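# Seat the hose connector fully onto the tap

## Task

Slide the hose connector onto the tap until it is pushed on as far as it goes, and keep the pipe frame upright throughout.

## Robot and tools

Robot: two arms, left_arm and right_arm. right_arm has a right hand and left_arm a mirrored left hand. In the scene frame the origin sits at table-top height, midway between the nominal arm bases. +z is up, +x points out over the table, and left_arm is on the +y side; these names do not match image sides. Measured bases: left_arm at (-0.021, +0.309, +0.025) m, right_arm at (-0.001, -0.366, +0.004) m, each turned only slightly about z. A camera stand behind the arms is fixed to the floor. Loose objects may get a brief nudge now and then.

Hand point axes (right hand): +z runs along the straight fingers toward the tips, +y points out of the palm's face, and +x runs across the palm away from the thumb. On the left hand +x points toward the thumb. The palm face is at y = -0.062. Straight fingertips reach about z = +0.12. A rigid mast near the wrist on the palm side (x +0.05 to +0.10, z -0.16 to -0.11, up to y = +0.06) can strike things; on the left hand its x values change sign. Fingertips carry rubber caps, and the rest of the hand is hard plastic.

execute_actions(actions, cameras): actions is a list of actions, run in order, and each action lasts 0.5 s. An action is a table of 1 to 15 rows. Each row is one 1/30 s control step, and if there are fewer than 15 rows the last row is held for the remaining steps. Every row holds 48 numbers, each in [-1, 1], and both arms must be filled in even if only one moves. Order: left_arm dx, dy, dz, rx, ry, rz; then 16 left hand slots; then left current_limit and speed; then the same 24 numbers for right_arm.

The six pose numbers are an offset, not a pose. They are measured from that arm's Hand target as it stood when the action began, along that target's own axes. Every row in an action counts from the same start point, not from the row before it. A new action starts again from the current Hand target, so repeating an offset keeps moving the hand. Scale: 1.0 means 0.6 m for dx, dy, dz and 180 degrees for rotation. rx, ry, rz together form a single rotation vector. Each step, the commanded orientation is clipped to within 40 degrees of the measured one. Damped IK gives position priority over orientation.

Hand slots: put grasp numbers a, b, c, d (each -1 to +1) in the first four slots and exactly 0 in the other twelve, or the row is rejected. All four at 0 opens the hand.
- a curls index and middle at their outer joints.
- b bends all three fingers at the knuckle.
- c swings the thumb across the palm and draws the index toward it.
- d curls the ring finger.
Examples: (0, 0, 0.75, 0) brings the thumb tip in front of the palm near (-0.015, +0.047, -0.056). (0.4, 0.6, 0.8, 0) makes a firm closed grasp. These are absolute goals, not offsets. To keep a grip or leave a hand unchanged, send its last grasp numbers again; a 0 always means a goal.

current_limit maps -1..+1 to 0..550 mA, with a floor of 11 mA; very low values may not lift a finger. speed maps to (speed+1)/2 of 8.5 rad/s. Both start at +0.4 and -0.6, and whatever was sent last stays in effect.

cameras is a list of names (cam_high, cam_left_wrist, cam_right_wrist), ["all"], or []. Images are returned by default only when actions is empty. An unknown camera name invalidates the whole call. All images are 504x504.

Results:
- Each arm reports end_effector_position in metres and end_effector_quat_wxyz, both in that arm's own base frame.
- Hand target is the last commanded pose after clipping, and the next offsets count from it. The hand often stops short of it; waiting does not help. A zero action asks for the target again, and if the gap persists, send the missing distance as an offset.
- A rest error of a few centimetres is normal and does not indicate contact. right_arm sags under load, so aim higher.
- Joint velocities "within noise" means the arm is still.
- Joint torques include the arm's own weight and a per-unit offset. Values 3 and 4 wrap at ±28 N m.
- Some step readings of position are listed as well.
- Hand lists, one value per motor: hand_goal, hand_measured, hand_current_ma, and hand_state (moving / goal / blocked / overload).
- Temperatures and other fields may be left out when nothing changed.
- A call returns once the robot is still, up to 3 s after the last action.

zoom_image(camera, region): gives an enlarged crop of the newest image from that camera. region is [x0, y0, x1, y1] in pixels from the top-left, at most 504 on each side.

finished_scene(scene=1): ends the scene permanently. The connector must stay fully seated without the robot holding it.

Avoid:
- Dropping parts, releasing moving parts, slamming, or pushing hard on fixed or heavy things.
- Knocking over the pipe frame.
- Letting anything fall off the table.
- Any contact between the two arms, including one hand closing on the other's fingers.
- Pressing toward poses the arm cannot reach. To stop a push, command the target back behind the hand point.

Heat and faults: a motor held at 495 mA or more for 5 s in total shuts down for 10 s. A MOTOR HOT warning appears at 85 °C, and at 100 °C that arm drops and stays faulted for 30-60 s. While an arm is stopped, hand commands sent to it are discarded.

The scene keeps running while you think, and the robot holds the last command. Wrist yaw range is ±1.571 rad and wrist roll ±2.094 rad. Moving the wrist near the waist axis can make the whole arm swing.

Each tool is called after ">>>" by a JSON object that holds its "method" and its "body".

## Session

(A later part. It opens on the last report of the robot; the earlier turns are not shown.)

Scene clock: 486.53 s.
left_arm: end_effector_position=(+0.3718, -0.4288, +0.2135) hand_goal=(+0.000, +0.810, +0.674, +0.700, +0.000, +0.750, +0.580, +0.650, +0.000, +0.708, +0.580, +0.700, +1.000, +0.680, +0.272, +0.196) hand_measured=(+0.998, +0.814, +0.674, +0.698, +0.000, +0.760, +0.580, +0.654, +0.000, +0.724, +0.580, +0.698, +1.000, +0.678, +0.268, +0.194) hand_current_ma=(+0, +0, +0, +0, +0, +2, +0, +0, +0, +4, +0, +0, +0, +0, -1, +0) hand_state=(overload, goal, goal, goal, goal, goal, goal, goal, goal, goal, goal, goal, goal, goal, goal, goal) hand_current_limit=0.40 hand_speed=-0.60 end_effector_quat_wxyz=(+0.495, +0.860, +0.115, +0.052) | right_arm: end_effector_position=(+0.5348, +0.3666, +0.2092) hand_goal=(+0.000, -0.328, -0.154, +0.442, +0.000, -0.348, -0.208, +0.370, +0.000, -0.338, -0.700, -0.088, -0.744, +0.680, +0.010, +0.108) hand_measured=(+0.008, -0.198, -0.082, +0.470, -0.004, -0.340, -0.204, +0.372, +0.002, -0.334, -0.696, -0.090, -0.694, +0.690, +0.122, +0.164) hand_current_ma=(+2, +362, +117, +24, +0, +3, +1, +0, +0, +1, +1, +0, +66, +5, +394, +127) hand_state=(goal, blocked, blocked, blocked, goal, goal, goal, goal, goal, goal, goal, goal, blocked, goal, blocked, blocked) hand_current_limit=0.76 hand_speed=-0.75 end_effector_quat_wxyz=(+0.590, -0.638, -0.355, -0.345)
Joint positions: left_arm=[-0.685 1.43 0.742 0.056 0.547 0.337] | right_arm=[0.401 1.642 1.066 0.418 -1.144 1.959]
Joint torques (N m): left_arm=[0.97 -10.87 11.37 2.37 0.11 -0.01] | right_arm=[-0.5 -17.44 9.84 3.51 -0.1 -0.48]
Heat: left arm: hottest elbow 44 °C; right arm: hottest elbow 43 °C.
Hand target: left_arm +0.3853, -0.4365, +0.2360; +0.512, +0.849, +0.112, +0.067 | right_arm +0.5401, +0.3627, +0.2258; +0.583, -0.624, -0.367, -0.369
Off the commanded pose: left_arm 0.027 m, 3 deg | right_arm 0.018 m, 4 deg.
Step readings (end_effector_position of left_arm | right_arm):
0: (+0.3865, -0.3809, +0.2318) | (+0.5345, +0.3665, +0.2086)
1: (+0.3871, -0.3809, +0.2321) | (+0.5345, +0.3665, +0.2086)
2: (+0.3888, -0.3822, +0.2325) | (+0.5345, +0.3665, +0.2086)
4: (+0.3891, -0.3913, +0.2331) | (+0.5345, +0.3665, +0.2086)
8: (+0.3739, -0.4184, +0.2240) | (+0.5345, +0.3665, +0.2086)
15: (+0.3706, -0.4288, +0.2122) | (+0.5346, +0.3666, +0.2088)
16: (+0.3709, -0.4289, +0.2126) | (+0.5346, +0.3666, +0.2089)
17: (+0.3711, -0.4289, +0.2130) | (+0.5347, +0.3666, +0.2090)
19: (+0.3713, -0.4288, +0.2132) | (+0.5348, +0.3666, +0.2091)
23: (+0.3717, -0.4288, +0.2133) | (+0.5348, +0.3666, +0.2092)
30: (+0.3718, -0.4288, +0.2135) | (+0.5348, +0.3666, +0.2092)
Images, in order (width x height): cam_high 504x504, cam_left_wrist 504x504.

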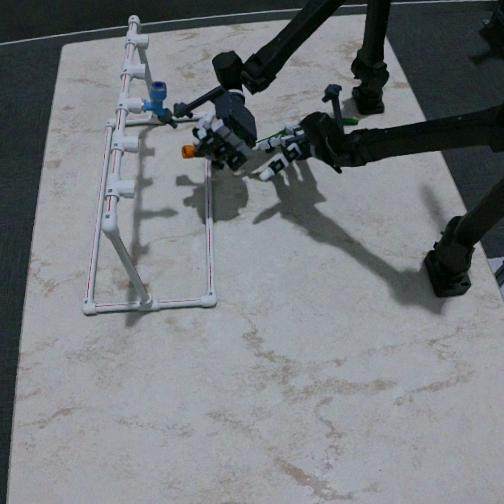

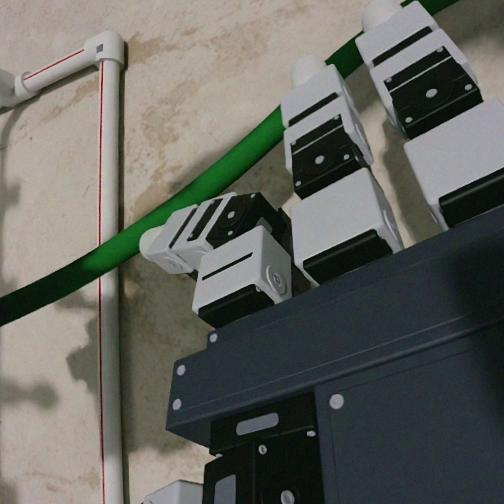

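>>> {"method": "execute_actions", "body": {"actions": [[[0,-0.0736,0.0391,0,0,0,0,0,-0.17,0,0,0,0,0,0,0,0,0,0,0,0,0,0.4,-0.6,0,0,0,0,0,0,0.41,0.66,0.88,0.8,0,0,0,0,0,0,0,0,0,0,0,0,0.76,-0.75]],[[0,0,0,0,0,0,0,0,-0.17,0,0,0,0,0,0,0,0,0,0,0,0,0,0.4,-0.6,0,0,0,0,0,0,0.41,0.66,0.88,0.8,0,0,0,0,0,0,0,0,0,0,0,0,0.76,-0.75]]], "cameras": ["cam_high", "cam_left_wrist"]}}

Scene clock: 488.17 s.
left_arm: end_effector_position=(+0.3842, -0.4380, +0.1894) hand_goal=(+0.000, +0.810, +0.674, +0.700, +0.000, +0.750, +0.580, +0.650, +0.000, +0.708, +0.580, +0.700, +1.000, +0.680, +0.272, +0.196) hand_measured=(+1.000, +0.816, +0.674, +0.700, +0.000, +0.760, +0.580, +0.654, +0.000, +0.722, +0.580, +0.698, +1.000, +0.678, +0.268, +0.194) hand_current_ma=(+0, +1, +0, +0, +0, +2, +0, +0, +0, +4, +0, +0, +0, +0, -1, +0) hand_state=(overload, goal, goal, goal, goal, goal, goal, goal, goal, goal, goal, goal, goal, goal, goal, goal) hand_current_limit=0.40 hand_speed=-0.60 end_effector_quat_wxyz=(+0.510, +0.851, +0.107, +0.068) | right_arm: end_effector_position=(+0.5360, +0.3644, +0.2085) hand_goal=(+0.000, -0.328, -0.154, +0.442, +0.000, -0.348, -0.208, +0.370, +0.000, -0.338, -0.700, -0.088, -0.744, +0.680, +0.010, +0.108) hand_measured=(+0.018, -0.210, -0.082, +0.470, -0.012, -0.340, -0.206, +0.370, +0.002, -0.334, -0.696, -0.090, -0.700, +0.690, +0.122, +0.164) hand_current_ma=(+10, +301, +117, +24, -5, +3, +0, +0, +0, +1, +1, +0, +54, +5, +394, +127) hand_state=(goal, blocked, blocked, blocked, goal, goal, goal, goal, goal, goal, goal, goal, blocked, goal, blocked, blocked) hand_current_limit=0.76 hand_speed=-0.75 end_effector_quat_wxyz=(-0.589, +0.638, +0.355, +0.347)
Joint positions: left_arm=[-0.685 1.539 0.738 0.217 0.544 0.337] | right_arm=[0.398 1.642 1.064 0.418 -1.144 1.955]
Joint torques (N m): left_arm=[0.91 -11.58 6.78 2.47 0.18 0] | right_arm=[-0.32 -17.2 10.02 3.52 -0.12 -0.44]
Heat: left arm: hottest elbow 44 °C; right arm: hottest elbow 43 °C.
Hand target: left_arm +0.3854, -0.4366, +0.1862; +0.512, +0.849, +0.112, +0.067 | right_arm +0.5402, +0.3626, +0.2258; -0.583, +0.624, +0.367, +0.369
Off the commanded pose: left_arm 0.004 m, 1 deg | right_arm 0.018 m, 3 deg.
Step readings (end_effector_position of left_arm | right_arm):
0: (+0.3718, -0.4288, +0.2135) | (+0.5348, +0.3666, +0.2092)
1: (+0.3719, -0.4289, +0.2139) | (+0.5348, +0.3666, +0.2092)
2: (+0.3728, -0.4295, +0.2147) | (+0.5348, +0.3666, +0.2092)
4: (+0.3761, -0.4322, +0.2138) | (+0.5349, +0.3666, +0.2093)
8: (+0.3821, -0.4367, +0.1977) | (+0.5357, +0.3651, +0.2089)
15: (+0.3840, -0.4379, +0.1883) | (+0.5359, +0.3644, +0.2084)
16: (+0.3841, -0.4379, +0.1886) | (+0.5360, +0.3644, +0.2084)
17: (+0.3841, -0.4380, +0.1889) | (+0.5360, +0.3644, +0.2084)
19: (+0.3842, -0.4380, +0.1894) | (+0.5360, +0.3644, +0.2084)
23: (+0.3842, -0.4380, +0.1894) | (+0.5360, +0.3644, +0.2085)
30: (+0.3842, -0.4380, +0.1894) | (+0.5360, +0.3644, +0.2085)
Images, in order (width x height): cam_high 504x504, cam_left_wrist 504x504.

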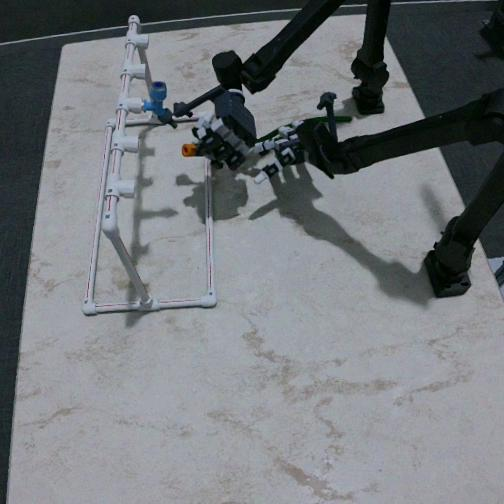

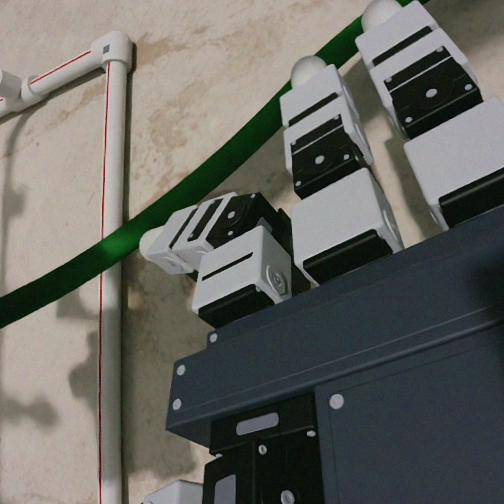

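>>> {"method": "zoom_image", "body": {"camera": "cam_high", "region": [140, 80, 340, 220]}}

Scaled by 2.520 from the camera's 504x504 image, which has a finer 720x720 frame.

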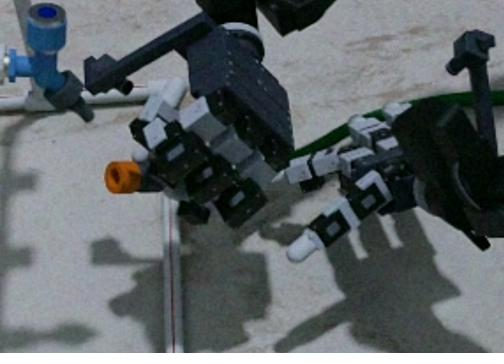

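>>> {"method": "execute_actions", "body": {"actions": [[[0,-0.0589,0.0313,0,0,0,0,0,-0.17,0,0,0,0,0,0,0,0,0,0,0,0,0,0.4,-0.6,0,0,0,0,0,0,0.41,0.66,0.88,0.8,0,0,0,0,0,0,0,0,0,0,0,0,0.76,-0.75]],[[0,0,0,0,0,0,0,0,-0.17,0,0,0,0,0,0,0,0,0,0,0,0,0,0.4,-0.6,0,0,0,0,0,0,0.41,0.66,0.88,0.8,0,0,0,0,0,0,0,0,0,0,0,0,0.76,-0.75]]], "cameras": ["cam_high", "cam_left_wrist"]}}

>>> {"method": "zoom_image", "body": {"camera": "cam_high", "region": [140, 80, 340, 220]}}

Scene clock: 490.47 s.
left_arm: end_effector_position=(+0.3831, -0.4373, +0.1418) hand_goal=(+0.000, +0.810, +0.674, +0.700, +0.000, +0.750, +0.580, +0.650, +0.000, +0.708, +0.580, +0.700, +1.000, +0.680, +0.272, +0.196) hand_measured=(+1.000, +0.818, +0.676, +0.700, +0.000, +0.760, +0.580, +0.654, +0.000, +0.722, +0.580, +0.698, +1.000, +0.678, +0.268, +0.194) hand_current_ma=(+0, +1, +0, +0, +0, +2, +0, +0, +0, +4, +0, +0, +0, +0, -1, +0) hand_state=(overload, goal, goal, goal, goal, goal, goal, goal, goal, goal, goal, goal, goal, goal, goal, goal) hand_current_limit=0.40 hand_speed=-0.60 end_effector_quat_wxyz=(+0.506, +0.853, +0.110, +0.063) | right_arm: end_effector_position=(+0.5365, +0.3642, +0.2091) hand_goal=(+0.000, -0.328, -0.154, +0.442, +0.000, -0.348, -0.208, +0.370, +0.000, -0.338, -0.700, -0.088, -0.744, +0.680, +0.010, +0.108) hand_measured=(+0.022, -0.214, -0.082, +0.470, -0.014, -0.340, -0.206, +0.370, +0.002, -0.334, -0.696, -0.090, -0.700, +0.688, +0.122, +0.164) hand_current_ma=(+12, +287, +117, +24, -6, +3, +0, +0, +0, +1, +1, +0, +52, +5, +394, +127) hand_state=(blocked, blocked, blocked, blocked, goal, goal, goal, goal, goal, goal, goal, goal, blocked, goal, blocked, blocked) hand_current_limit=0.76 hand_speed=-0.75 end_effector_quat_wxyz=(-0.588, +0.637, +0.356, +0.348)
Joint positions: left_arm=[-0.685 1.651 0.704 0.349 0.546 0.336] | right_arm=[0.397 1.642 1.064 0.42 -1.143 1.953]
Joint torques (N m): left_arm=[0.85 -13.04 6.27 2.44 0.13 0] | right_arm=[-0.26 -17.32 10.02 3.45 -0.13 -0.42]
Heat: left arm: hottest elbow 44 °C; right arm: hottest elbow 43 °C.
Hand target: left_arm +0.3853, -0.4366, +0.1460; +0.512, +0.849, +0.112, +0.067 | right_arm +0.5402, +0.3626, +0.2258; -0.583, +0.624, +0.367, +0.369
Off the commanded pose: left_arm 0.005 m, 1 deg | right_arm 0.017 m, 3 deg.
Step readings (end_effector_position of left_arm | right_arm):
0: (+0.3842, -0.4380, +0.1894) | (+0.5360, +0.3644, +0.2085)
1: (+0.3842, -0.4380, +0.1892) | (+0.5360, +0.3644, +0.2085)
2: (+0.3840, -0.4379, +0.1890) | (+0.5362, +0.3643, +0.2086)
4: (+0.3841, -0.4381, +0.1849) | (+0.5363, +0.3644, +0.2088)
8: (+0.3840, -0.4380, +0.1598) | (+0.5365, +0.3642, +0.2091)
15: (+0.3827, -0.4370, +0.1397) | (+0.5365, +0.3642, +0.2091)
16: (+0.3829, -0.4371, +0.1405) | (+0.5365, +0.3642, +0.2091)
17: (+0.3830, -0.4372, +0.1410) | (+0.5365, +0.3642, +0.2091)
19: (+0.3830, -0.4372, +0.1414) | (+0.5365, +0.3642, +0.2091)
23: (+0.3831, -0.4373, +0.1417) | (+0.5365, +0.3642, +0.2091)
30: (+0.3831, -0.4373, +0.1417) | (+0.5365, +0.3642, +0.2091)
Images, in order (width x height): cam_high 504x504, cam_left_wrist 504x504.

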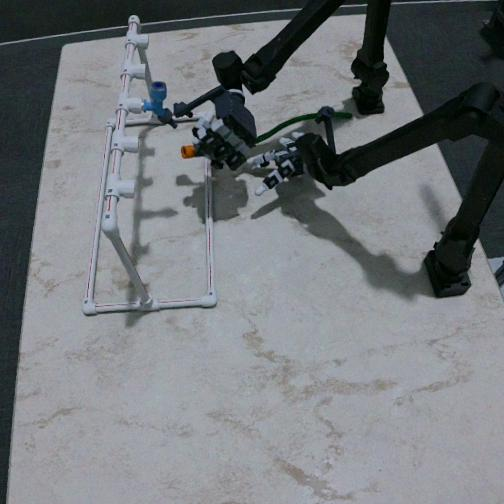

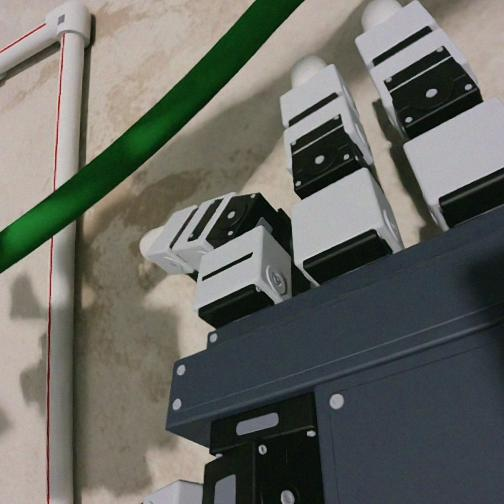

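Scaled by 2.520 from the camera's 504x504 image, which has a finer 720x720 frame.

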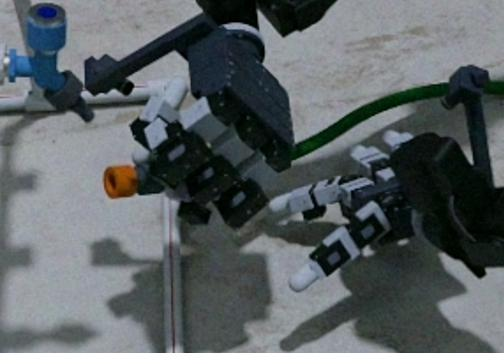

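>>> {"method": "execute_actions", "body": {"actions": [[[0,0.1472,-0.0782,0,0,0,0,0,-0.17,0,0,0,0,0,0,0,0,0,0,0,0,0,0.4,-0.6,0,0,0,0,0,0,0.41,0.66,0.88,0.8,0,0,0,0,0,0,0,0,0,0,0,0,0.76,-0.75]],[[0,0,0,0,0,0,0,0,-0.17,0,0,0,0,0,0,0,0,0,0,0,0,0,0.4,-0.6,0,0,0,0,0,0,0.41,0.66,0.88,0.8,0,0,0,0,0,0,0,0,0,0,0,0,0.76,-0.75]]], "cameras": ["cam_high", "cam_left_wrist"]}}

Scene clock: 493.30 s.
left_arm: end_effector_position=(+0.3734, -0.4277, +0.2262) hand_goal=(+0.000, +0.810, +0.674, +0.700, +0.000, +0.750, +0.580, +0.650, +0.000, +0.708, +0.580, +0.700, +1.000, +0.680, +0.272, +0.196) hand_measured=(+1.000, +0.818, +0.676, +0.700, +0.000, +0.760, +0.580, +0.654, +0.000, +0.722, +0.580, +0.698, +1.000, +0.678, +0.268, +0.194) hand_current_ma=(+0, +1, +0, +0, +0, +2, +0, +0, +0, +3, +0, +0, +0, +0, -1, +0) hand_state=(overload, goal, goal, goal, goal, goal, goal, goal, goal, goal, goal, goal, goal, goal, goal, goal) hand_current_limit=0.40 hand_speed=-0.60 end_effector_quat_wxyz=(+0.502, +0.855, +0.118, +0.057) | right_arm: end_effector_position=(+0.5365, +0.3642, +0.2091) hand_goal=(+0.000, -0.328, -0.154, +0.442, +0.000, -0.348, -0.208, +0.370, +0.000, -0.338, -0.700, -0.088, -0.744, +0.680, +0.010, +0.108) hand_measured=(+0.022, -0.214, -0.082, +0.470, -0.014, -0.340, -0.206, +0.370, +0.002, -0.334, -0.696, -0.090, -0.700, +0.688, +0.122, +0.164) hand_current_ma=(+12, +287, +117, +24, -6, +3, +0, +0, +0, +1, +1, +0, +52, +5, +394, +127) hand_state=(blocked, blocked, blocked, blocked, goal, goal, goal, goal, goal, goal, goal, goal, blocked, goal, blocked, blocked) hand_current_limit=0.76 hand_speed=-0.75 end_effector_quat_wxyz=(-0.588, +0.637, +0.356, +0.348)
Joint positions: left_arm=[-0.685 1.41 0.747 0.052 0.544 0.322] | right_arm=[0.397 1.642 1.064 0.42 -1.143 1.953]
Joint torques (N m): left_arm=[0.97 -10.46 12.16 1.44 0.21 0.16] | right_arm=[-0.21 -17.49 10.02 3.43 -0.12 -0.42]
Heat: left arm: hottest elbow 44 °C; right arm: hottest elbow 43 °C.
Hand target: left_arm +0.3854, -0.4364, +0.2458; +0.512, +0.849, +0.112, +0.067 | right_arm +0.5402, +0.3626, +0.2258; -0.583, +0.624, +0.367, +0.369
Off the commanded pose: left_arm 0.025 m, 2 deg | right_arm 0.017 m, 3 deg.
Step readings (end_effector_position of left_arm | right_arm):
0: (+0.3831, -0.4373, +0.1418) | (+0.5365, +0.3642, +0.2091)
1: (+0.3831, -0.4372, +0.1420) | (+0.5365, +0.3642, +0.2091)
2: (+0.3826, -0.4365, +0.1420) | (+0.5365, +0.3642, +0.2091)
4: (+0.3799, -0.4335, +0.1485) | (+0.5365, +0.3642, +0.2091)
8: (+0.3723, -0.4268, +0.1966) | (+0.5365, +0.3642, +0.2091)
15: (+0.3738, -0.4280, +0.2360) | (+0.5365, +0.3642, +0.2091)
16: (+0.3736, -0.4278, +0.2345) | (+0.5365, +0.3642, +0.2091)
17: (+0.3734, -0.4277, +0.2326) | (+0.5365, +0.3642, +0.2091)
19: (+0.3734, -0.4277, +0.2294) | (+0.5365, +0.3642, +0.2091)
23: (+0.3734, -0.4277, +0.2264) | (+0.5365, +0.3642, +0.2091)
30: (+0.3734, -0.4277, +0.2262) | (+0.5365, +0.3642, +0.2091)
Images, in order (width x height): cam_high 504x504, cam_left_wrist 504x504.

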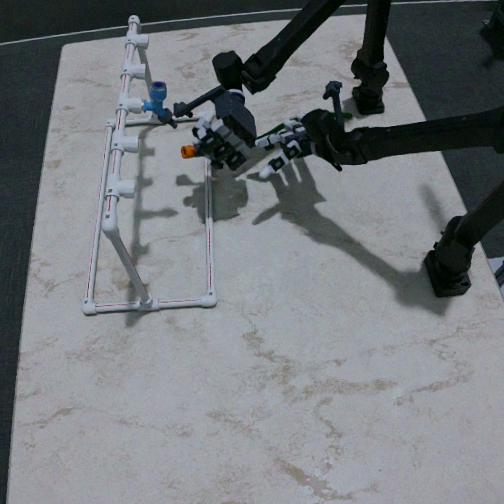

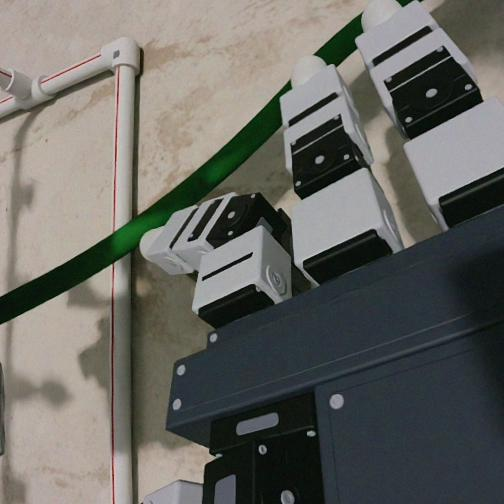

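>>> {"method": "execute_actions", "body": {"actions": [[[0,0.0442,-0.0235,0,0,0,0,0,-0.17,0,0,0,0,0,0,0,0,0,0,0,0,0,0.4,-0.6,0,0,0,0,0,0,0.41,0.66,0.88,0.8,0,0,0,0,0,0,0,0,0,0,0,0,0.76,-0.75]],[[-0.0259,0.0453,0.0853,0,0,0,0,0,-0.17,0,0,0,0,0,0,0,0,0,0,0,0,0,0.4,-0.6,0,0,0,0,0,0,0.41,0.66,0.88,0.8,0,0,0,0,0,0,0,0,0,0,0,0,0.76,-0.75]],[[0,0,0,0,0,0,0,0,-0.17,0,0,0,0,0,0,0,0,0,0,0,0,0,0.4,-0.6,0,0,0,0,0,0,0.41,0.66,0.88,0.8,0,0,0,0,0,0,0,0,0,0,0,0,0.76,-0.75]]], "cameras": ["cam_high", "cam_left_wrist"]}}

Scene clock: 495.47 s.
left_arm: end_effector_position=(+0.3680, -0.4832, +0.2434) hand_goal=(+0.000, +0.810, +0.674, +0.700, +0.000, +0.750, +0.580, +0.650, +0.000, +0.708, +0.580, +0.700, +1.000, +0.680, +0.272, +0.196) hand_measured=(+1.000, +0.818, +0.676, +0.700, +0.000, +0.760, +0.580, +0.654, +0.000, +0.722, +0.580, +0.698, +1.000, +0.678, +0.268, +0.194) hand_current_ma=(+0, +1, +0, +0, +0, +2, +0, +0, +0, +3, +0, +0, +0, +0, +0, +0) hand_state=(overload, goal, goal, goal, goal, goal, goal, goal, goal, goal, goal, goal, goal, goal, goal, goal) hand_current_limit=0.40 hand_speed=-0.60 end_effector_quat_wxyz=(+0.488, +0.864, +0.116, +0.050) | right_arm: end_effector_position=(+0.5365, +0.3642, +0.2091) hand_goal=(+0.000, -0.328, -0.154, +0.442, +0.000, -0.348, -0.208, +0.370, +0.000, -0.338, -0.700, -0.088, -0.744, +0.680, +0.010, +0.108) hand_measured=(+0.022, -0.214, -0.082, +0.470, -0.014, -0.340, -0.206, +0.370, +0.002, -0.334, -0.696, -0.090, -0.700, +0.688, +0.122, +0.164) hand_current_ma=(+12, +287, +117, +24, -6, +3, +0, +0, +0, +1, +1, +0, +52, +5, +394, +127) hand_state=(blocked, blocked, blocked, blocked, goal, goal, goal, goal, goal, goal, goal, goal, blocked, goal, blocked, blocked) hand_current_limit=0.76 hand_speed=-0.75 end_effector_quat_wxyz=(-0.588, +0.637, +0.356, +0.348)
Joint positions: left_arm=[-0.791 1.455 0.872 -0.034 0.459 0.273] | right_arm=[0.397 1.642 1.064 0.42 -1.143 1.953]
Joint torques (N m): left_arm=[1.08 -11.58 13.85 2.3 0.06 0] | right_arm=[-0.26 -17.44 9.99 3.43 -0.13 -0.42]
Heat: left arm: hottest elbow 44 °C; right arm: hottest elbow 43 °C.
Hand target: left_arm +0.3854, -0.4963, +0.2762; +0.512, +0.849, +0.112, +0.067 | right_arm +0.5402, +0.3626, +0.2258; -0.583, +0.624, +0.367, +0.369
Off the commanded pose: left_arm 0.039 m, 4 deg | right_arm 0.017 m, 3 deg.
Step readings (end_effector_position of left_arm | right_arm):
0: (+0.3734, -0.4277, +0.2262) | (+0.5365, +0.3642, +0.2091)
1: (+0.3733, -0.4276, +0.2258) | (+0.5365, +0.3642, +0.2091)
2: (+0.3733, -0.4276, +0.2248) | (+0.5365, +0.3642, +0.2091)
4: (+0.3727, -0.4271, +0.2222) | (+0.5365, +0.3642, +0.2091)
8: (+0.3711, -0.4258, +0.2264) | (+0.5365, +0.3642, +0.2091)
15: (+0.3727, -0.4271, +0.2408) | (+0.5365, +0.3642, +0.2091)
16: (+0.3732, -0.4273, +0.2412) | (+0.5365, +0.3642, +0.2091)
17: (+0.3744, -0.4284, +0.2413) | (+0.5365, +0.3642, +0.2091)
19: (+0.3760, -0.4371, +0.2427) | (+0.5365, +0.3642, +0.2091)
23: (+0.3684, -0.4681, +0.2472) | (+0.5365, +0.3642, +0.2091)
30: (+0.3668, -0.4827, +0.2434) | (+0.5365, +0.3642, +0.2091)
31: (+0.3670, -0.4828, +0.2427) | (+0.5365, +0.3642, +0.2091)
32: (+0.3672, -0.4828, +0.2422) | (+0.5365, +0.3642, +0.2091)
34: (+0.3673, -0.4828, +0.2419) | (+0.5365, +0.3642, +0.2091)
38: (+0.3676, -0.4830, +0.2426) | (+0.5365, +0.3642, +0.2091)
45: (+0.3680, -0.4832, +0.2434) | (+0.5365, +0.3642, +0.2091)
Images, in order (width x height): cam_high 504x504, cam_left_wrist 504x504.

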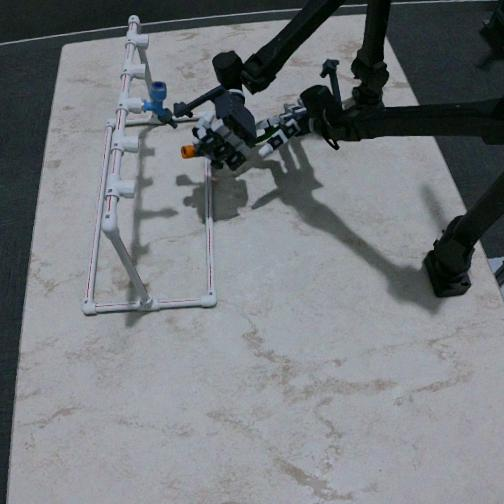

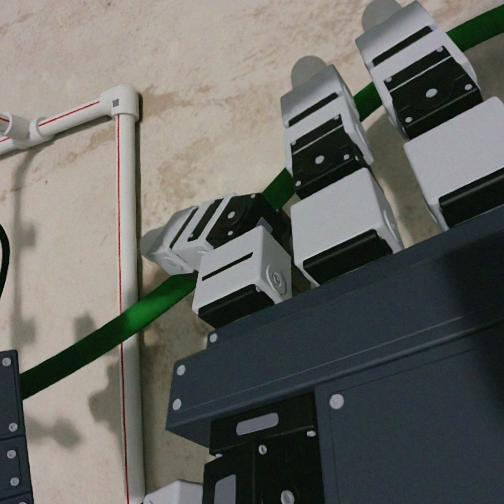

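>>> {"method": "execute_actions", "body": {"actions": [[[0,-0.0883,0.0469,0,0,0,0,0,-0.17,0,0,0,0,0,0,0,0,0,0,0,0,0,0.4,-0.6,0,0,0,0,0,0,0.41,0.66,0.88,0.8,0,0,0,0,0,0,0,0,0,0,0,0,0.76,-0.75]],[[0,-0.0442,0.0235,0,0,0,0,0,-0.17,0,0,0,0,0,0,0,0,0,0,0,0,0,0.4,-0.6,0,0,0,0,0,0,0.41,0.66,0.88,0.8,0,0,0,0,0,0,0,0,0,0,0,0,0.76,-0.75]],[[0,0,0,0,0,0,0,0,-0.17,0,0,0,0,0,0,0,0,0,0,0,0,0,0.4,-0.6,0,0,0,0,0,0,0.41,0.66,0.88,0.8,0,0,0,0,0,0,0,0,0,0,0,0,0.76,-0.75]]], "cameras": ["cam_high", "cam_left_wrist"]}}

>>> {"method": "zoom_image", "body": {"camera": "cam_high", "region": [140, 60, 340, 200]}}

Scene clock: 497.83 s.
left_arm: end_effector_position=(+0.3836, -0.4987, +0.1900) hand_goal=(+0.000, +0.810, +0.674, +0.700, +0.000, +0.750, +0.580, +0.650, +0.000, +0.708, +0.580, +0.700, +1.000, +0.680, +0.272, +0.196) hand_measured=(+1.000, +0.816, +0.674, +0.700, +0.000, +0.760, +0.580, +0.654, +0.000, +0.722, +0.580, +0.698, +1.000, +0.678, +0.268, +0.194) hand_current_ma=(+0, +1, +0, +0, +0, +2, +0, +0, +0, +3, +0, +0, +0, +0, +0, +0) hand_state=(overload, goal, goal, goal, goal, goal, goal, goal, goal, goal, goal, goal, goal, goal, goal, goal) hand_current_limit=0.40 hand_speed=-0.60 end_effector_quat_wxyz=(+0.511, +0.851, +0.106, +0.068) | right_arm: end_effector_position=(+0.5365, +0.3642, +0.2091) hand_goal=(+0.000, -0.328, -0.154, +0.442, +0.000, -0.348, -0.208, +0.370, +0.000, -0.338, -0.700, -0.088, -0.744, +0.680, +0.010, +0.108) hand_measured=(+0.022, -0.214, -0.082, +0.470, -0.014, -0.340, -0.206, +0.370, +0.002, -0.334, -0.696, -0.090, -0.700, +0.688, +0.122, +0.164) hand_current_ma=(+12, +287, +117, +24, -6, +3, +0, +0, +0, +1, +1, +0, +52, +5, +394, +127) hand_state=(blocked, blocked, blocked, blocked, goal, goal, goal, goal, goal, goal, goal, goal, blocked, goal, blocked, blocked) hand_current_limit=0.76 hand_speed=-0.75 end_effector_quat_wxyz=(-0.588, +0.637, +0.356, +0.348)
Joint positions: left_arm=[-0.791 1.63 0.847 0.232 0.457 0.273] | right_arm=[0.397 1.642 1.064 0.42 -1.143 1.953]
Joint torques (N m): left_arm=[0.91 -13.57 6.91 2.39 0.06 0] | right_arm=[-0.67 -17.49 10.03 3.43 -0.13 -0.41]
Heat: left arm: hottest elbow 44 °C; right arm: hottest elbow 43 °C.
Hand target: left_arm +0.3853, -0.4966, +0.1863; +0.512, +0.849, +0.112, +0.067 | right_arm +0.5402, +0.3626, +0.2258; -0.583, +0.624, +0.367, +0.369
Off the commanded pose: left_arm 0.005 m, 1 deg | right_arm 0.017 m, 3 deg.
Step readings (end_effector_position of left_arm | right_arm):
0: (+0.3680, -0.4832, +0.2434) | (+0.5365, +0.3642, +0.2091)
1: (+0.3681, -0.4834, +0.2437) | (+0.5365, +0.3642, +0.2091)
2: (+0.3691, -0.4844, +0.2444) | (+0.5365, +0.3642, +0.2091)
4: (+0.3728, -0.4882, +0.2442) | (+0.5365, +0.3642, +0.2091)
8: (+0.3794, -0.4947, +0.2256) | (+0.5365, +0.3642, +0.2091)
15: (+0.3829, -0.4980, +0.2108) | (+0.5365, +0.3642, +0.2091)
16: (+0.3831, -0.4982, +0.2122) | (+0.5365, +0.3642, +0.2091)
17: (+0.3831, -0.4982, +0.2130) | (+0.5365, +0.3642, +0.2091)
19: (+0.3832, -0.4984, +0.2135) | (+0.5365, +0.3642, +0.2091)
23: (+0.3834, -0.4986, +0.2010) | (+0.5365, +0.3642, +0.2091)
30: (+0.3835, -0.4986, +0.1889) | (+0.5365, +0.3642, +0.2091)
31: (+0.3836, -0.4986, +0.1893) | (+0.5365, +0.3642, +0.2091)
32: (+0.3836, -0.4987, +0.1895) | (+0.5365, +0.3642, +0.2091)
34: (+0.3836, -0.4987, +0.1898) | (+0.5365, +0.3642, +0.2091)
38: (+0.3836, -0.4987, +0.1900) | (+0.5365, +0.3642, +0.2091)
45: (+0.3836, -0.4987, +0.1900) | (+0.5365, +0.3642, +0.2091)
Images, in order (width x height): cam_high 504x504, cam_left_wrist 504x504.

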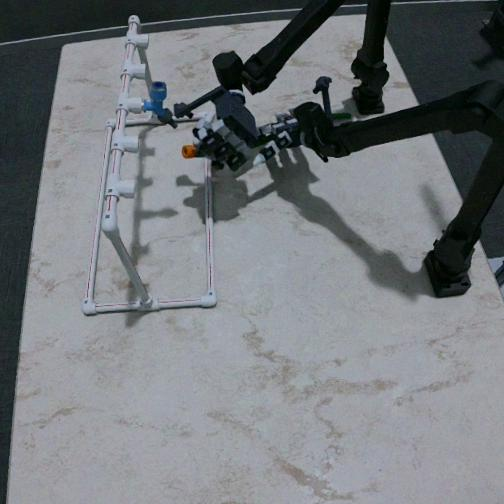

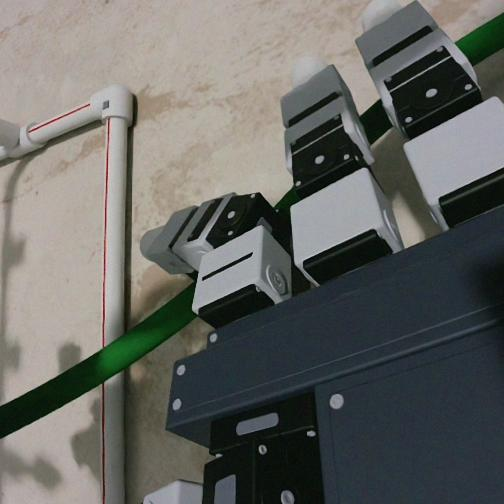

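Scaled by 2.520 from the camera's 504x504 image, which has a finer 720x720 frame.

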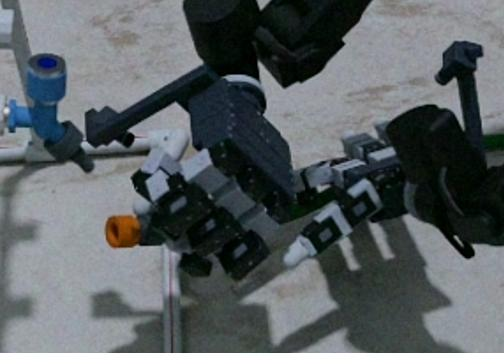

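>>> {"method": "execute_actions", "body": {"actions": [[[0,-0.0589,0.0313,0,0,0,0,0,-0.17,0,0,0,0,0,0,0,0,0,0,0,0,0,0.4,-0.6,0,0,0,0,0,0,0.41,0.66,0.88,0.8,0,0,0,0,0,0,0,0,0,0,0,0,0.76,-0.75]],[[0,0,0,0,0,0,0,0,-0.17,0,0,0,0,0,0,0,0,0,0,0,0,0,0.4,-0.6,0,0,0,0,0,0,0.41,0.66,0.88,0.8,0,0,0,0,0,0,0,0,0,0,0,0,0.76,-0.75]]], "cameras": ["cam_high", "cam_left_wrist"]}}

>>> {"method": "zoom_image", "body": {"camera": "cam_high", "region": [140, 60, 340, 200]}}

Scene clock: 499.47 s.
left_arm: end_effector_position=(+0.3847, -0.4998, +0.1550) hand_goal=(+0.000, +0.810, +0.674, +0.700, +0.000, +0.750, +0.580, +0.650, +0.000, +0.708, +0.580, +0.700, +1.000, +0.680, +0.272, +0.196) hand_measured=(+0.980, +0.806, +0.668, +0.700, +0.000, +0.760, +0.580, +0.654, +0.000, +0.722, +0.580, +0.698, +1.000, +0.678, +0.268, +0.194) hand_current_ma=(+0, +0, -1, +0, +0, +2, +0, +0, +0, +3, +0, +0, +0, +0, +0, +0) hand_state=(overload, goal, goal, goal, goal, goal, goal, goal, goal, goal, goal, goal, goal, goal, goal, goal) hand_current_limit=0.40 hand_speed=-0.60 end_effector_quat_wxyz=(+0.515, +0.848, +0.104, +0.071) | right_arm: end_effector_position=(+0.5353, +0.3637, +0.2067) hand_goal=(+0.000, -0.328, -0.154, +0.442, +0.000, -0.348, -0.208, +0.370, +0.000, -0.338, -0.700, -0.088, -0.744, +0.680, +0.010, +0.108) hand_measured=(+0.020, -0.214, -0.082, +0.472, -0.014, -0.340, -0.206, +0.370, +0.002, -0.334, -0.696, -0.090, -0.700, +0.688, +0.122, +0.164) hand_current_ma=(+11, +287, +120, +27, -6, +3, +0, +0, +0, +1, +1, +0, +52, +5, +394, +127) hand_state=(blocked, blocked, blocked, blocked, goal, goal, goal, goal, goal, goal, goal, goal, blocked, goal, blocked, blocked) hand_current_limit=0.76 hand_speed=-0.75 end_effector_quat_wxyz=(-0.588, +0.639, +0.355, +0.347)
Joint positions: left_arm=[-0.791 1.718 0.824 0.355 0.457 0.273] | right_arm=[0.397 1.642 1.059 0.42 -1.143 1.953]
Joint torques (N m): left_arm=[0.97 -13.68 6 2.26 0.03 0] | right_arm=[-0.21 -17.44 10.35 3.44 -0.13 -0.42]
Heat: left arm: hottest elbow 44 °C; right arm: hottest elbow 43 °C.
Hand target: left_arm +0.3853, -0.4967, +0.1462; +0.512, +0.849, +0.112, +0.067 | right_arm +0.5402, +0.3625, +0.2257; -0.583, +0.624, +0.367, +0.369
Off the commanded pose: left_arm 0.009 m, 1 deg | right_arm 0.020 m, 3 deg.
Step readings (end_effector_position of left_arm | right_arm):
0: (+0.3836, -0.4987, +0.1900) | (+0.5365, +0.3642, +0.2091)
1: (+0.3836, -0.4987, +0.1900) | (+0.5365, +0.3642, +0.2091)
2: (+0.3837, -0.4988, +0.1901) | (+0.5365, +0.3642, +0.2091)
4: (+0.3841, -0.4991, +0.1876) | (+0.5365, +0.3642, +0.2091)
8: (+0.3843, -0.4994, +0.1674) | (+0.5365, +0.3642, +0.2091)
15: (+0.3846, -0.4997, +0.1542) | (+0.5353, +0.3637, +0.2067)
16: (+0.3846, -0.4997, +0.1545) | (+0.5353, +0.3637, +0.2067)
17: (+0.3846, -0.4997, +0.1546) | (+0.5353, +0.3637, +0.2067)
19: (+0.3846, -0.4997, +0.1547) | (+0.5353, +0.3637, +0.2067)
23: (+0.3847, -0.4998, +0.1549) | (+0.5353, +0.3637, +0.2067)
30: (+0.3847, -0.4998, +0.1550) | (+0.5353, +0.3637, +0.2067)
Images, in order (width x height): cam_high 504x504, cam_left_wrist 504x504.

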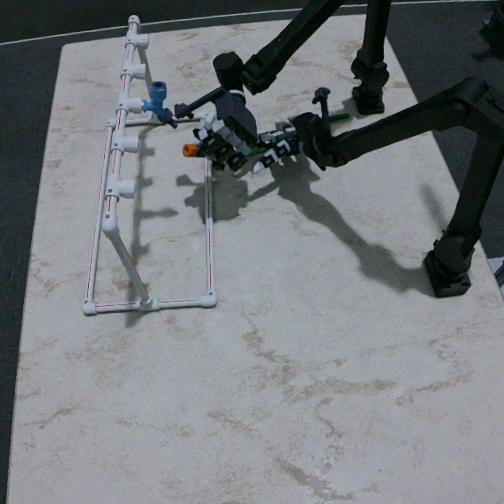

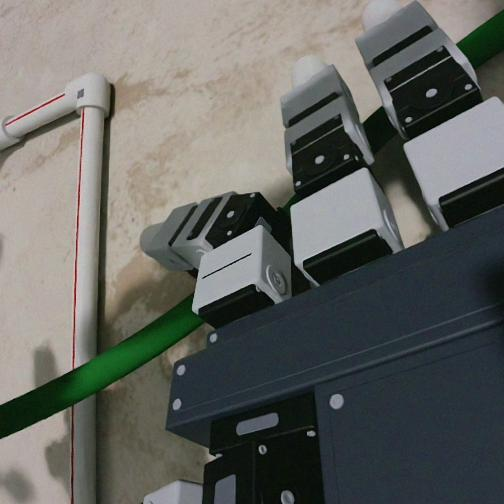

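Scaled by 2.520 from the camera's 504x504 image, which has a finer 720x720 frame.

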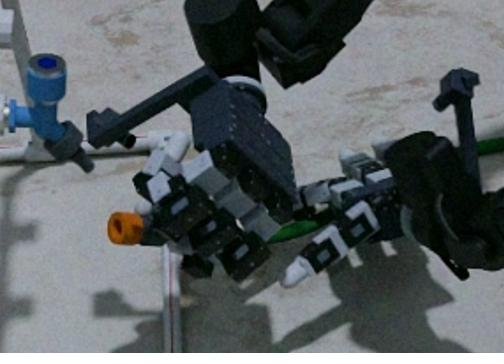

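>>> {"method": "execute_actions", "body": {"actions": [[[0,-0.0368,0.0195,0,0,0,0,0,-0.17,0,0,0,0,0,0,0,0,0,0,0,0,0,0.4,-0.6,0,0,0,0,0,0,0.41,0.66,0.88,0.8,0,0,0,0,0,0,0,0,0,0,0,0,0.76,-0.75]],[[0,0,0,0,0,0,0,0,-0.17,0,0,0,0,0,0,0,0,0,0,0,0,0,0.4,-0.6,0,0,0,0,0,0,0.41,0.66,0.88,0.8,0,0,0,0,0,0,0,0,0,0,0,0,0.76,-0.75]]], "cameras": ["cam_high", "cam_left_wrist"]}}

>>> {"method": "zoom_image", "body": {"camera": "cam_high", "region": [140, 60, 340, 200]}}

Scene clock: 501.37 s.
left_arm: end_effector_position=(+0.3871, -0.5015, +0.1425) hand_goal=(+0.000, +0.810, +0.674, +0.700, +0.000, +0.750, +0.580, +0.650, +0.000, +0.708, +0.580, +0.700, +1.000, +0.680, +0.272, +0.196) hand_measured=(+0.974, +0.806, +0.664, +0.700, +0.000, +0.760, +0.580, +0.654, +0.000, +0.722, +0.580, +0.698, +1.000, +0.678, +0.268, +0.194) hand_current_ma=(+0, +0, -1, +0, +0, +2, +0, +0, +0, +3, +0, +0, +0, +0, +0, +0) hand_state=(overload, goal, goal, goal, goal, goal, goal, goal, goal, goal, goal, goal, goal, goal, goal, goal) hand_current_limit=0.40 hand_speed=-0.60 end_effector_quat_wxyz=(+0.523, +0.843, +0.101, +0.079) | right_arm: end_effector_position=(+0.5337, +0.3631, +0.2039) hand_goal=(+0.000, -0.328, -0.154, +0.442, +0.000, -0.348, -0.208, +0.370, +0.000, -0.338, -0.700, -0.088, -0.744, +0.680, +0.010, +0.108) hand_measured=(+0.020, -0.214, -0.082, +0.472, -0.014, -0.340, -0.206, +0.370, +0.002, -0.334, -0.696, -0.090, -0.700, +0.688, +0.122, +0.164) hand_current_ma=(+12, +287, +120, +27, -6, +3, +0, +0, +0, +1, +1, +0, +52, +5, +394, +127) hand_state=(blocked, blocked, blocked, blocked, goal, goal, goal, goal, goal, goal, goal, goal, blocked, goal, blocked, blocked) hand_current_limit=0.76 hand_speed=-0.75 end_effector_quat_wxyz=(-0.589, +0.640, +0.353, +0.344)
Joint positions: left_arm=[-0.79 1.767 0.821 0.434 0.456 0.273] | right_arm=[0.397 1.642 1.054 0.42 -1.143 1.955]
Joint torques (N m): left_arm=[0.97 -12.86 5.04 2.07 0.08 0] | right_arm=[-0.21 -17.49 10.7 3.43 -0.15 -0.43]
Heat: left arm: hottest elbow 43 °C; right arm: hottest elbow 43 °C.
Hand target: left_arm +0.3854, -0.4967, +0.1213; +0.512, +0.849, +0.112, +0.067 | right_arm +0.5402, +0.3625, +0.2256; -0.583, +0.624, +0.367, +0.369
Off the commanded pose: left_arm 0.022 m, 2 deg | right_arm 0.023 m, 4 deg.
Step readings (end_effector_position of left_arm | right_arm):
0: (+0.3847, -0.4998, +0.1550) | (+0.5353, +0.3637, +0.2067)
1: (+0.3847, -0.4998, +0.1551) | (+0.5353, +0.3637, +0.2067)
2: (+0.3847, -0.4999, +0.1552) | (+0.5353, +0.3637, +0.2067)
4: (+0.3854, -0.5006, +0.1544) | (+0.5353, +0.3637, +0.2067)
8: (+0.3865, -0.5014, +0.1453) | (+0.5346, +0.3634, +0.2055)
15: (+0.3871, -0.5015, +0.1425) | (+0.5337, +0.3631, +0.2039)
16: (+0.3871, -0.5015, +0.1425) | (+0.5337, +0.3631, +0.2039)
17: (+0.3871, -0.5015, +0.1425) | (+0.5337, +0.3631, +0.2039)
19: (+0.3871, -0.5015, +0.1425) | (+0.5337, +0.3631, +0.2039)
23: (+0.3871, -0.5015, +0.1425) | (+0.5337, +0.3631, +0.2039)
30: (+0.3871, -0.5015, +0.1425) | (+0.5337, +0.3631, +0.2039)
Images, in order (width x height): cam_high 504x504, cam_left_wrist 504x504.

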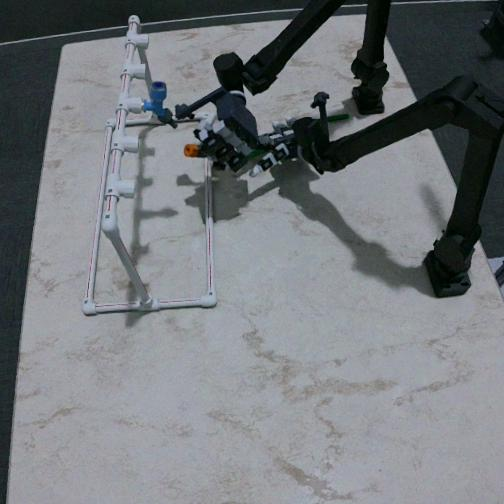

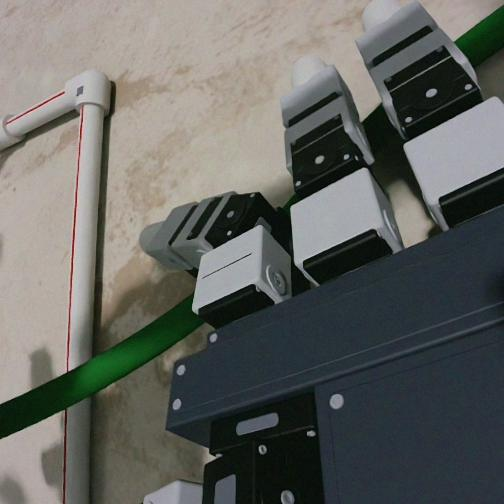

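Scaled by 2.520 from the camera's 504x504 image, which has a finer 720x720 frame.

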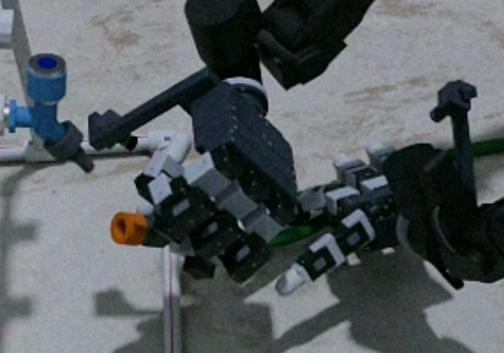

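>>> {"method": "execute_actions", "body": {"actions": [[[0,-0.0368,0.0195,0,0,0,0,0,-0.17,0,0,0,0,0,0,0,0,0,0,0,0,0,0.4,-0.6,0,0,0,0,0,0,0.41,0.66,0.88,0.8,0,0,0,0,0,0,0,0,0,0,0,0,0.76,-0.75]],[[0,0,0,0,0,0,0,0,-0.17,0,0,0,0,0,0,0,0,0,0,0,0,0,0.4,-0.6,0,0,0,0,0,0,0.41,0.66,0.88,0.8,0,0,0,0,0,0,0,0,0,0,0,0,0.76,-0.75]]], "cameras": ["cam_high", "cam_left_wrist"]}}

>>> {"method": "zoom_image", "body": {"camera": "cam_high", "region": [140, 60, 340, 200]}}

Scene clock: 504.23 s.
left_arm: end_effector_position=(+0.3897, -0.5009, +0.1270) hand_goal=(+0.000, +0.810, +0.674, +0.700, +0.000, +0.750, +0.580, +0.650, +0.000, +0.708, +0.580, +0.700, +1.000, +0.680, +0.272, +0.196) hand_measured=(+0.976, +0.816, +0.674, +0.700, +0.008, +0.718, +0.566, +0.654, +0.002, +0.710, +0.580, +0.698, +1.000, +0.678, +0.268, +0.194) hand_current_ma=(+0, +1, +0, +0, +1, -16, -2, +0, +0, +0, +0, +0, +0, +0, +0, +0) hand_state=(overload, goal, goal, goal, goal, blocked, goal, goal, goal, goal, goal, goal, goal, goal, goal, goal) hand_current_limit=0.40 hand_speed=-0.60 end_effector_quat_wxyz=(+0.530, +0.838, +0.101, +0.084) | right_arm: end_effector_position=(+0.5336, +0.3630, +0.2045) hand_goal=(+0.000, -0.328, -0.154, +0.442, +0.000, -0.348, -0.208, +0.370, +0.000, -0.338, -0.700, -0.088, -0.744, +0.680, +0.010, +0.108) hand_measured=(+0.008, -0.326, -0.150, +0.444, -0.018, -0.336, -0.206, +0.370, +0.002, -0.334, -0.696, -0.090, -0.700, +0.688, +0.042, +0.120) hand_current_ma=(+2, +0, +1, +1, -9, +7, +0, +0, +0, +1, +1, +0, +55, +5, +44, +8) hand_state=(goal, goal, goal, goal, goal, goal, goal, goal, goal, goal, goal, goal, blocked, goal, blocked, goal) hand_current_limit=0.76 hand_speed=-0.75 end_effector_quat_wxyz=(-0.588, +0.639, +0.354, +0.346)
Joint positions: left_arm=[-0.787 1.82 0.815 0.513 0.455 0.269] | right_arm=[0.397 1.641 1.052 0.423 -1.143 1.953]
Joint torques (N m): left_arm=[0.67 -12.1 4.57 1.81 0.08 0.05] | right_arm=[-0.44 -17.32 10.86 3.34 -0.14 -0.4]
Heat: left arm: hottest elbow 43 °C; right arm: hottest elbow 43 °C.
Hand target: left_arm +0.3853, -0.4968, +0.0963; +0.512, +0.849, +0.112, +0.067 | right_arm +0.5401, +0.3625, +0.2257; -0.583, +0.624, +0.367, +0.369
Off the commanded pose: left_arm 0.031 m, 3 deg | right_arm 0.022 m, 4 deg.
Step readings (end_effector_position of left_arm | right_arm):
0: (+0.3871, -0.5015, +0.1425) | (+0.5337, +0.3631, +0.2039)
1: (+0.3871, -0.5015, +0.1424) | (+0.5337, +0.3631, +0.2039)
2: (+0.3871, -0.5016, +0.1422) | (+0.5337, +0.3631, +0.2039)
4: (+0.3875, -0.5020, +0.1400) | (+0.5337, +0.3631, +0.2039)
8: (+0.3888, -0.5013, +0.1288) | (+0.5334, +0.3629, +0.2036)
15: (+0.3897, -0.5009, +0.1270) | (+0.5335, +0.3630, +0.2044)
16: (+0.3897, -0.5009, +0.1268) | (+0.5335, +0.3630, +0.2044)
17: (+0.3897, -0.5009, +0.1269) | (+0.5336, +0.3630, +0.2045)
19: (+0.3897, -0.5009, +0.1270) | (+0.5336, +0.3630, +0.2045)
23: (+0.3897, -0.5009, +0.1270) | (+0.5336, +0.3630, +0.2045)
30: (+0.3897, -0.5009, +0.1270) | (+0.5336, +0.3630, +0.2045)
Images, in order (width x height): cam_high 504x504, cam_left_wrist 504x504.

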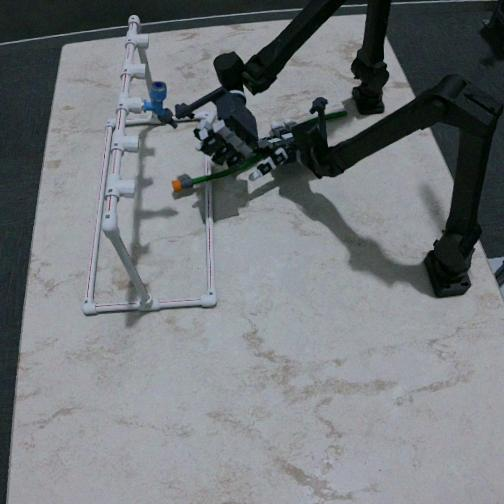

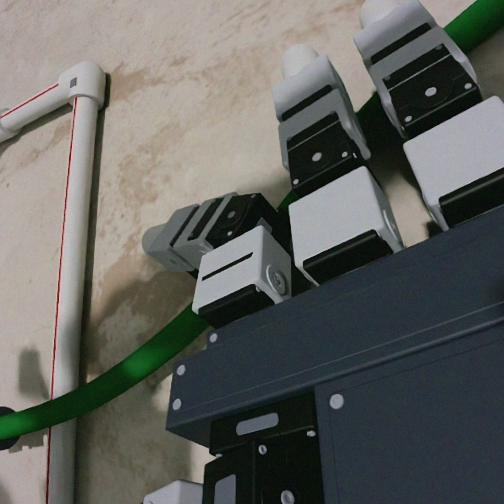

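Scaled by 2.520 from the camera's 504x504 image, which has a finer 720x720 frame.

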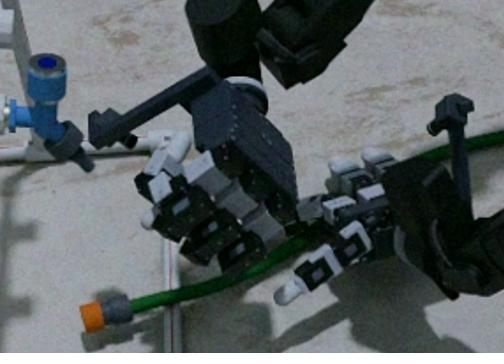

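>>> {"method": "execute_actions", "body": {"actions": [[[0,0,0,0,0,0,0,0,-0.17,0,0,0,0,0,0,0,0,0,0,0,0,0,0.4,-0.6,0.074,-0.038,-0.004,0,0,0,0.41,0.66,0.88,0.8,0,0,0,0,0,0,0,0,0,0,0,0,0.4,-0.75]],[[0,0,0,0,0,0,0,0,-0.17,0,0,0,0,0,0,0,0,0,0,0,0,0,0.4,-0.6,0.03,-0.015,0,0,0,0.12,0.4,0.4,0.75,0.8,0,0,0,0,0,0,0,0,0,0,0,0,0.4,-0.6]],[[0,0,0,0,0,0,0,0,-0.17,0,0,0,0,0,0,0,0,0,0,0,0,0,0.4,-0.6,0,0,0,0,0,0.12,0.5,0.1,0.75,0.8,0,0,0,0,0,0,0,0,0,0,0,0,0.4,-0.6]]], "cameras": ["all"]}}

Scene clock: 517.57 s.
left_arm: end_effector_position=(+0.3897, -0.5009, +0.1270) hand_goal=(+0.000, +0.810, +0.674, +0.700, +0.000, +0.750, +0.580, +0.650, +0.000, +0.708, +0.580, +0.700, +1.000, +0.680, +0.272, +0.196) hand_measured=(+0.976, +0.816, +0.674, +0.700, +0.008, +0.718, +0.566, +0.654, +0.002, +0.710, +0.580, +0.698, +1.000, +0.678, +0.268, +0.194) hand_current_ma=(+0, +1, +0, +0, +1, -16, -2, +0, +0, +0, +0, +0, +0, +0, +0, +0) hand_state=(overload, goal, goal, goal, goal, blocked, goal, goal, goal, goal, goal, goal, goal, goal, goal, goal) hand_current_limit=0.40 hand_speed=-0.60 end_effector_quat_wxyz=(+0.530, +0.838, +0.101, +0.084) | right_arm: end_effector_position=(+0.5257, +0.3620, +0.2830) hand_goal=(+0.000, +0.482, -0.332, +0.246, +0.000, +0.610, -0.240, +0.200, +0.000, +0.478, -0.700, -0.210, -0.514, +0.680, +0.042, +0.002) hand_measured=(+0.004, +0.470, -0.328, +0.248, +0.000, +0.594, -0.238, +0.204, +0.002, +0.466, -0.696, -0.206, -0.512, +0.680, +0.044, +0.004) hand_current_ma=(+1, -7, +1, +1, +0, -11, +0, +1, +0, -6, +1, +1, +0, +0, +1, +1) hand_state=(goal, goal, goal, goal, goal, goal, goal, goal, goal, goal, goal, goal, goal, goal, goal, goal) hand_current_limit=0.40 hand_speed=-0.60 end_effector_quat_wxyz=(-0.627, +0.746, +0.204, +0.086)
Joint positions: left_arm=[-0.787 1.82 0.815 0.513 0.455 0.269] | right_arm=[0.374 1.696 1.572 -0.571 -1.257 2.067]
Joint torques (N m): left_arm=[0.67 -12.04 4.56 1.83 0.08 0.05] | right_arm=[-0.56 -15.91 15.77 1.43 -0.8 0.1]
Heat: left arm: hottest elbow 41 °C; right arm: hottest elbow 44 °C.
Hand target: left_arm +0.3853, -0.4968, +0.0963; +0.512, +0.849, +0.112, +0.067 | right_arm +0.5404, +0.3637, +0.2958; -0.678, +0.715, +0.112, +0.128
Off the commanded pose: left_arm 0.031 m, 3 deg | right_arm 0.019 m, 13 deg.
joint sent to its limit (right arm) — joint 6 (wrist roll), upper limit. The joint targets are off in orientation, not in position.
Step readings (end_effector_position of left_arm | right_arm):
0: (+0.3897, -0.5009, +0.1270) | (+0.5336, +0.3630, +0.2045)
1: (+0.3897, -0.5009, +0.1270) | (+0.5336, +0.3630, +0.2045)
2: (+0.3897, -0.5009, +0.1270) | (+0.5333, +0.3629, +0.2053)
4: (+0.3897, -0.5009, +0.1270) | (+0.5309, +0.3619, +0.2081)
8: (+0.3897, -0.5009, +0.1270) | (+0.5257, +0.3597, +0.2252)
15: (+0.3897, -0.5009, +0.1270) | (+0.5278, +0.3605, +0.2503)
16: (+0.3897, -0.5009, +0.1270) | (+0.5277, +0.3605, +0.2499)
17: (+0.3897, -0.5009, +0.1270) | (+0.5269, +0.3603, +0.2477)
19: (+0.3897, -0.5009, +0.1270) | (+0.5243, +0.3599, +0.2447)
23: (+0.3897, -0.5009, +0.1270) | (+0.5250, +0.3613, +0.2601)
30: (+0.3897, -0.5009, +0.1270) | (+0.5282, +0.3630, +0.2843)
31: (+0.3897, -0.5009, +0.1270) | (+0.5274, +0.3627, +0.2844)
32: (+0.3897, -0.5009, +0.1270) | (+0.5247, +0.3619, +0.2829)
34: (+0.3897, -0.5009, +0.1270) | (+0.5205, +0.3607, +0.2816)
38: (+0.3897, -0.5009, +0.1270) | (+0.5231, +0.3626, +0.2887)
45: (+0.3897, -0.5009, +0.1270) | (+0.5256, +0.3625, +0.2888)

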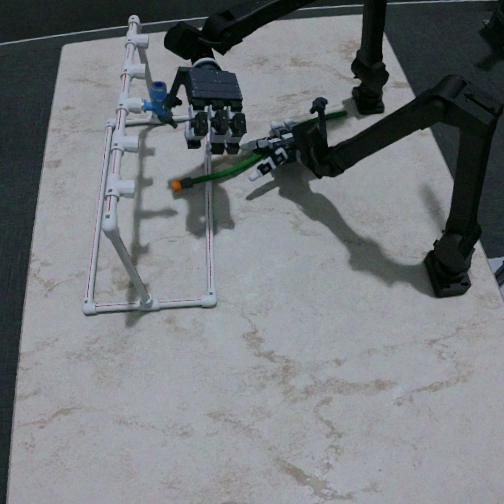

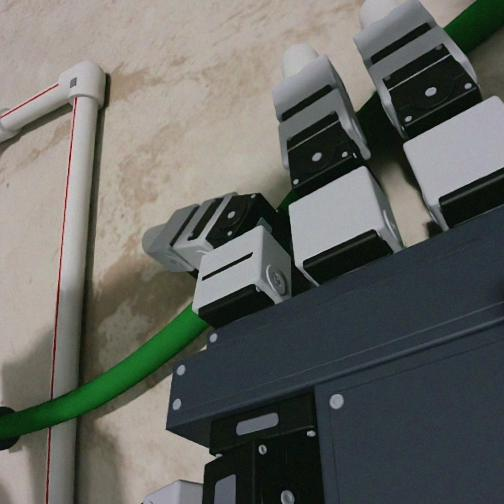

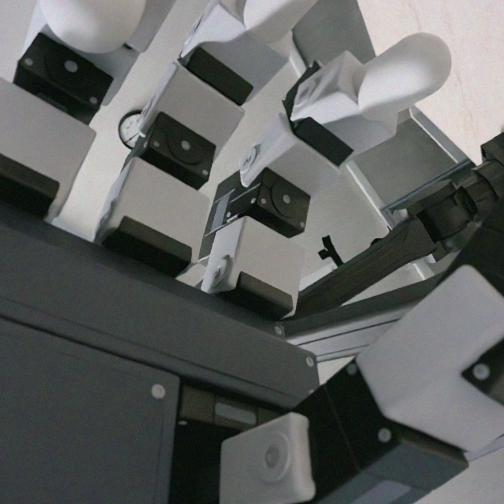

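>>> {"method": "zoom_image", "body": {"camera": "cam_high", "region": [150, 120, 290, 220]}}

>>> {"method": "zoom_image", "body": {"camera": "cam_left_wrist", "region": [0, 250, 250, 504]}}

Scaled by 3.600 from the camera's 504x504 image, which has a finer 720x720 frame.

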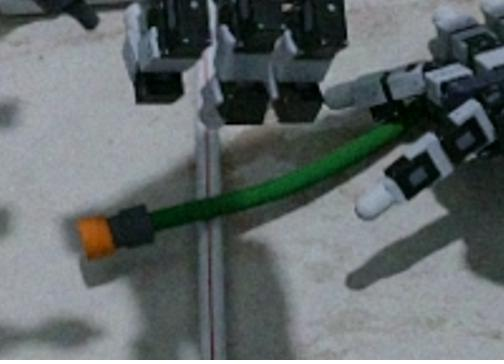

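Scaled by 1.984 from the camera's 504x504 image, which has a finer 720x720 frame.

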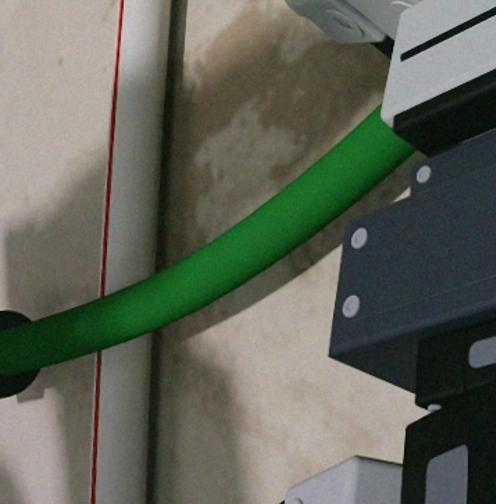

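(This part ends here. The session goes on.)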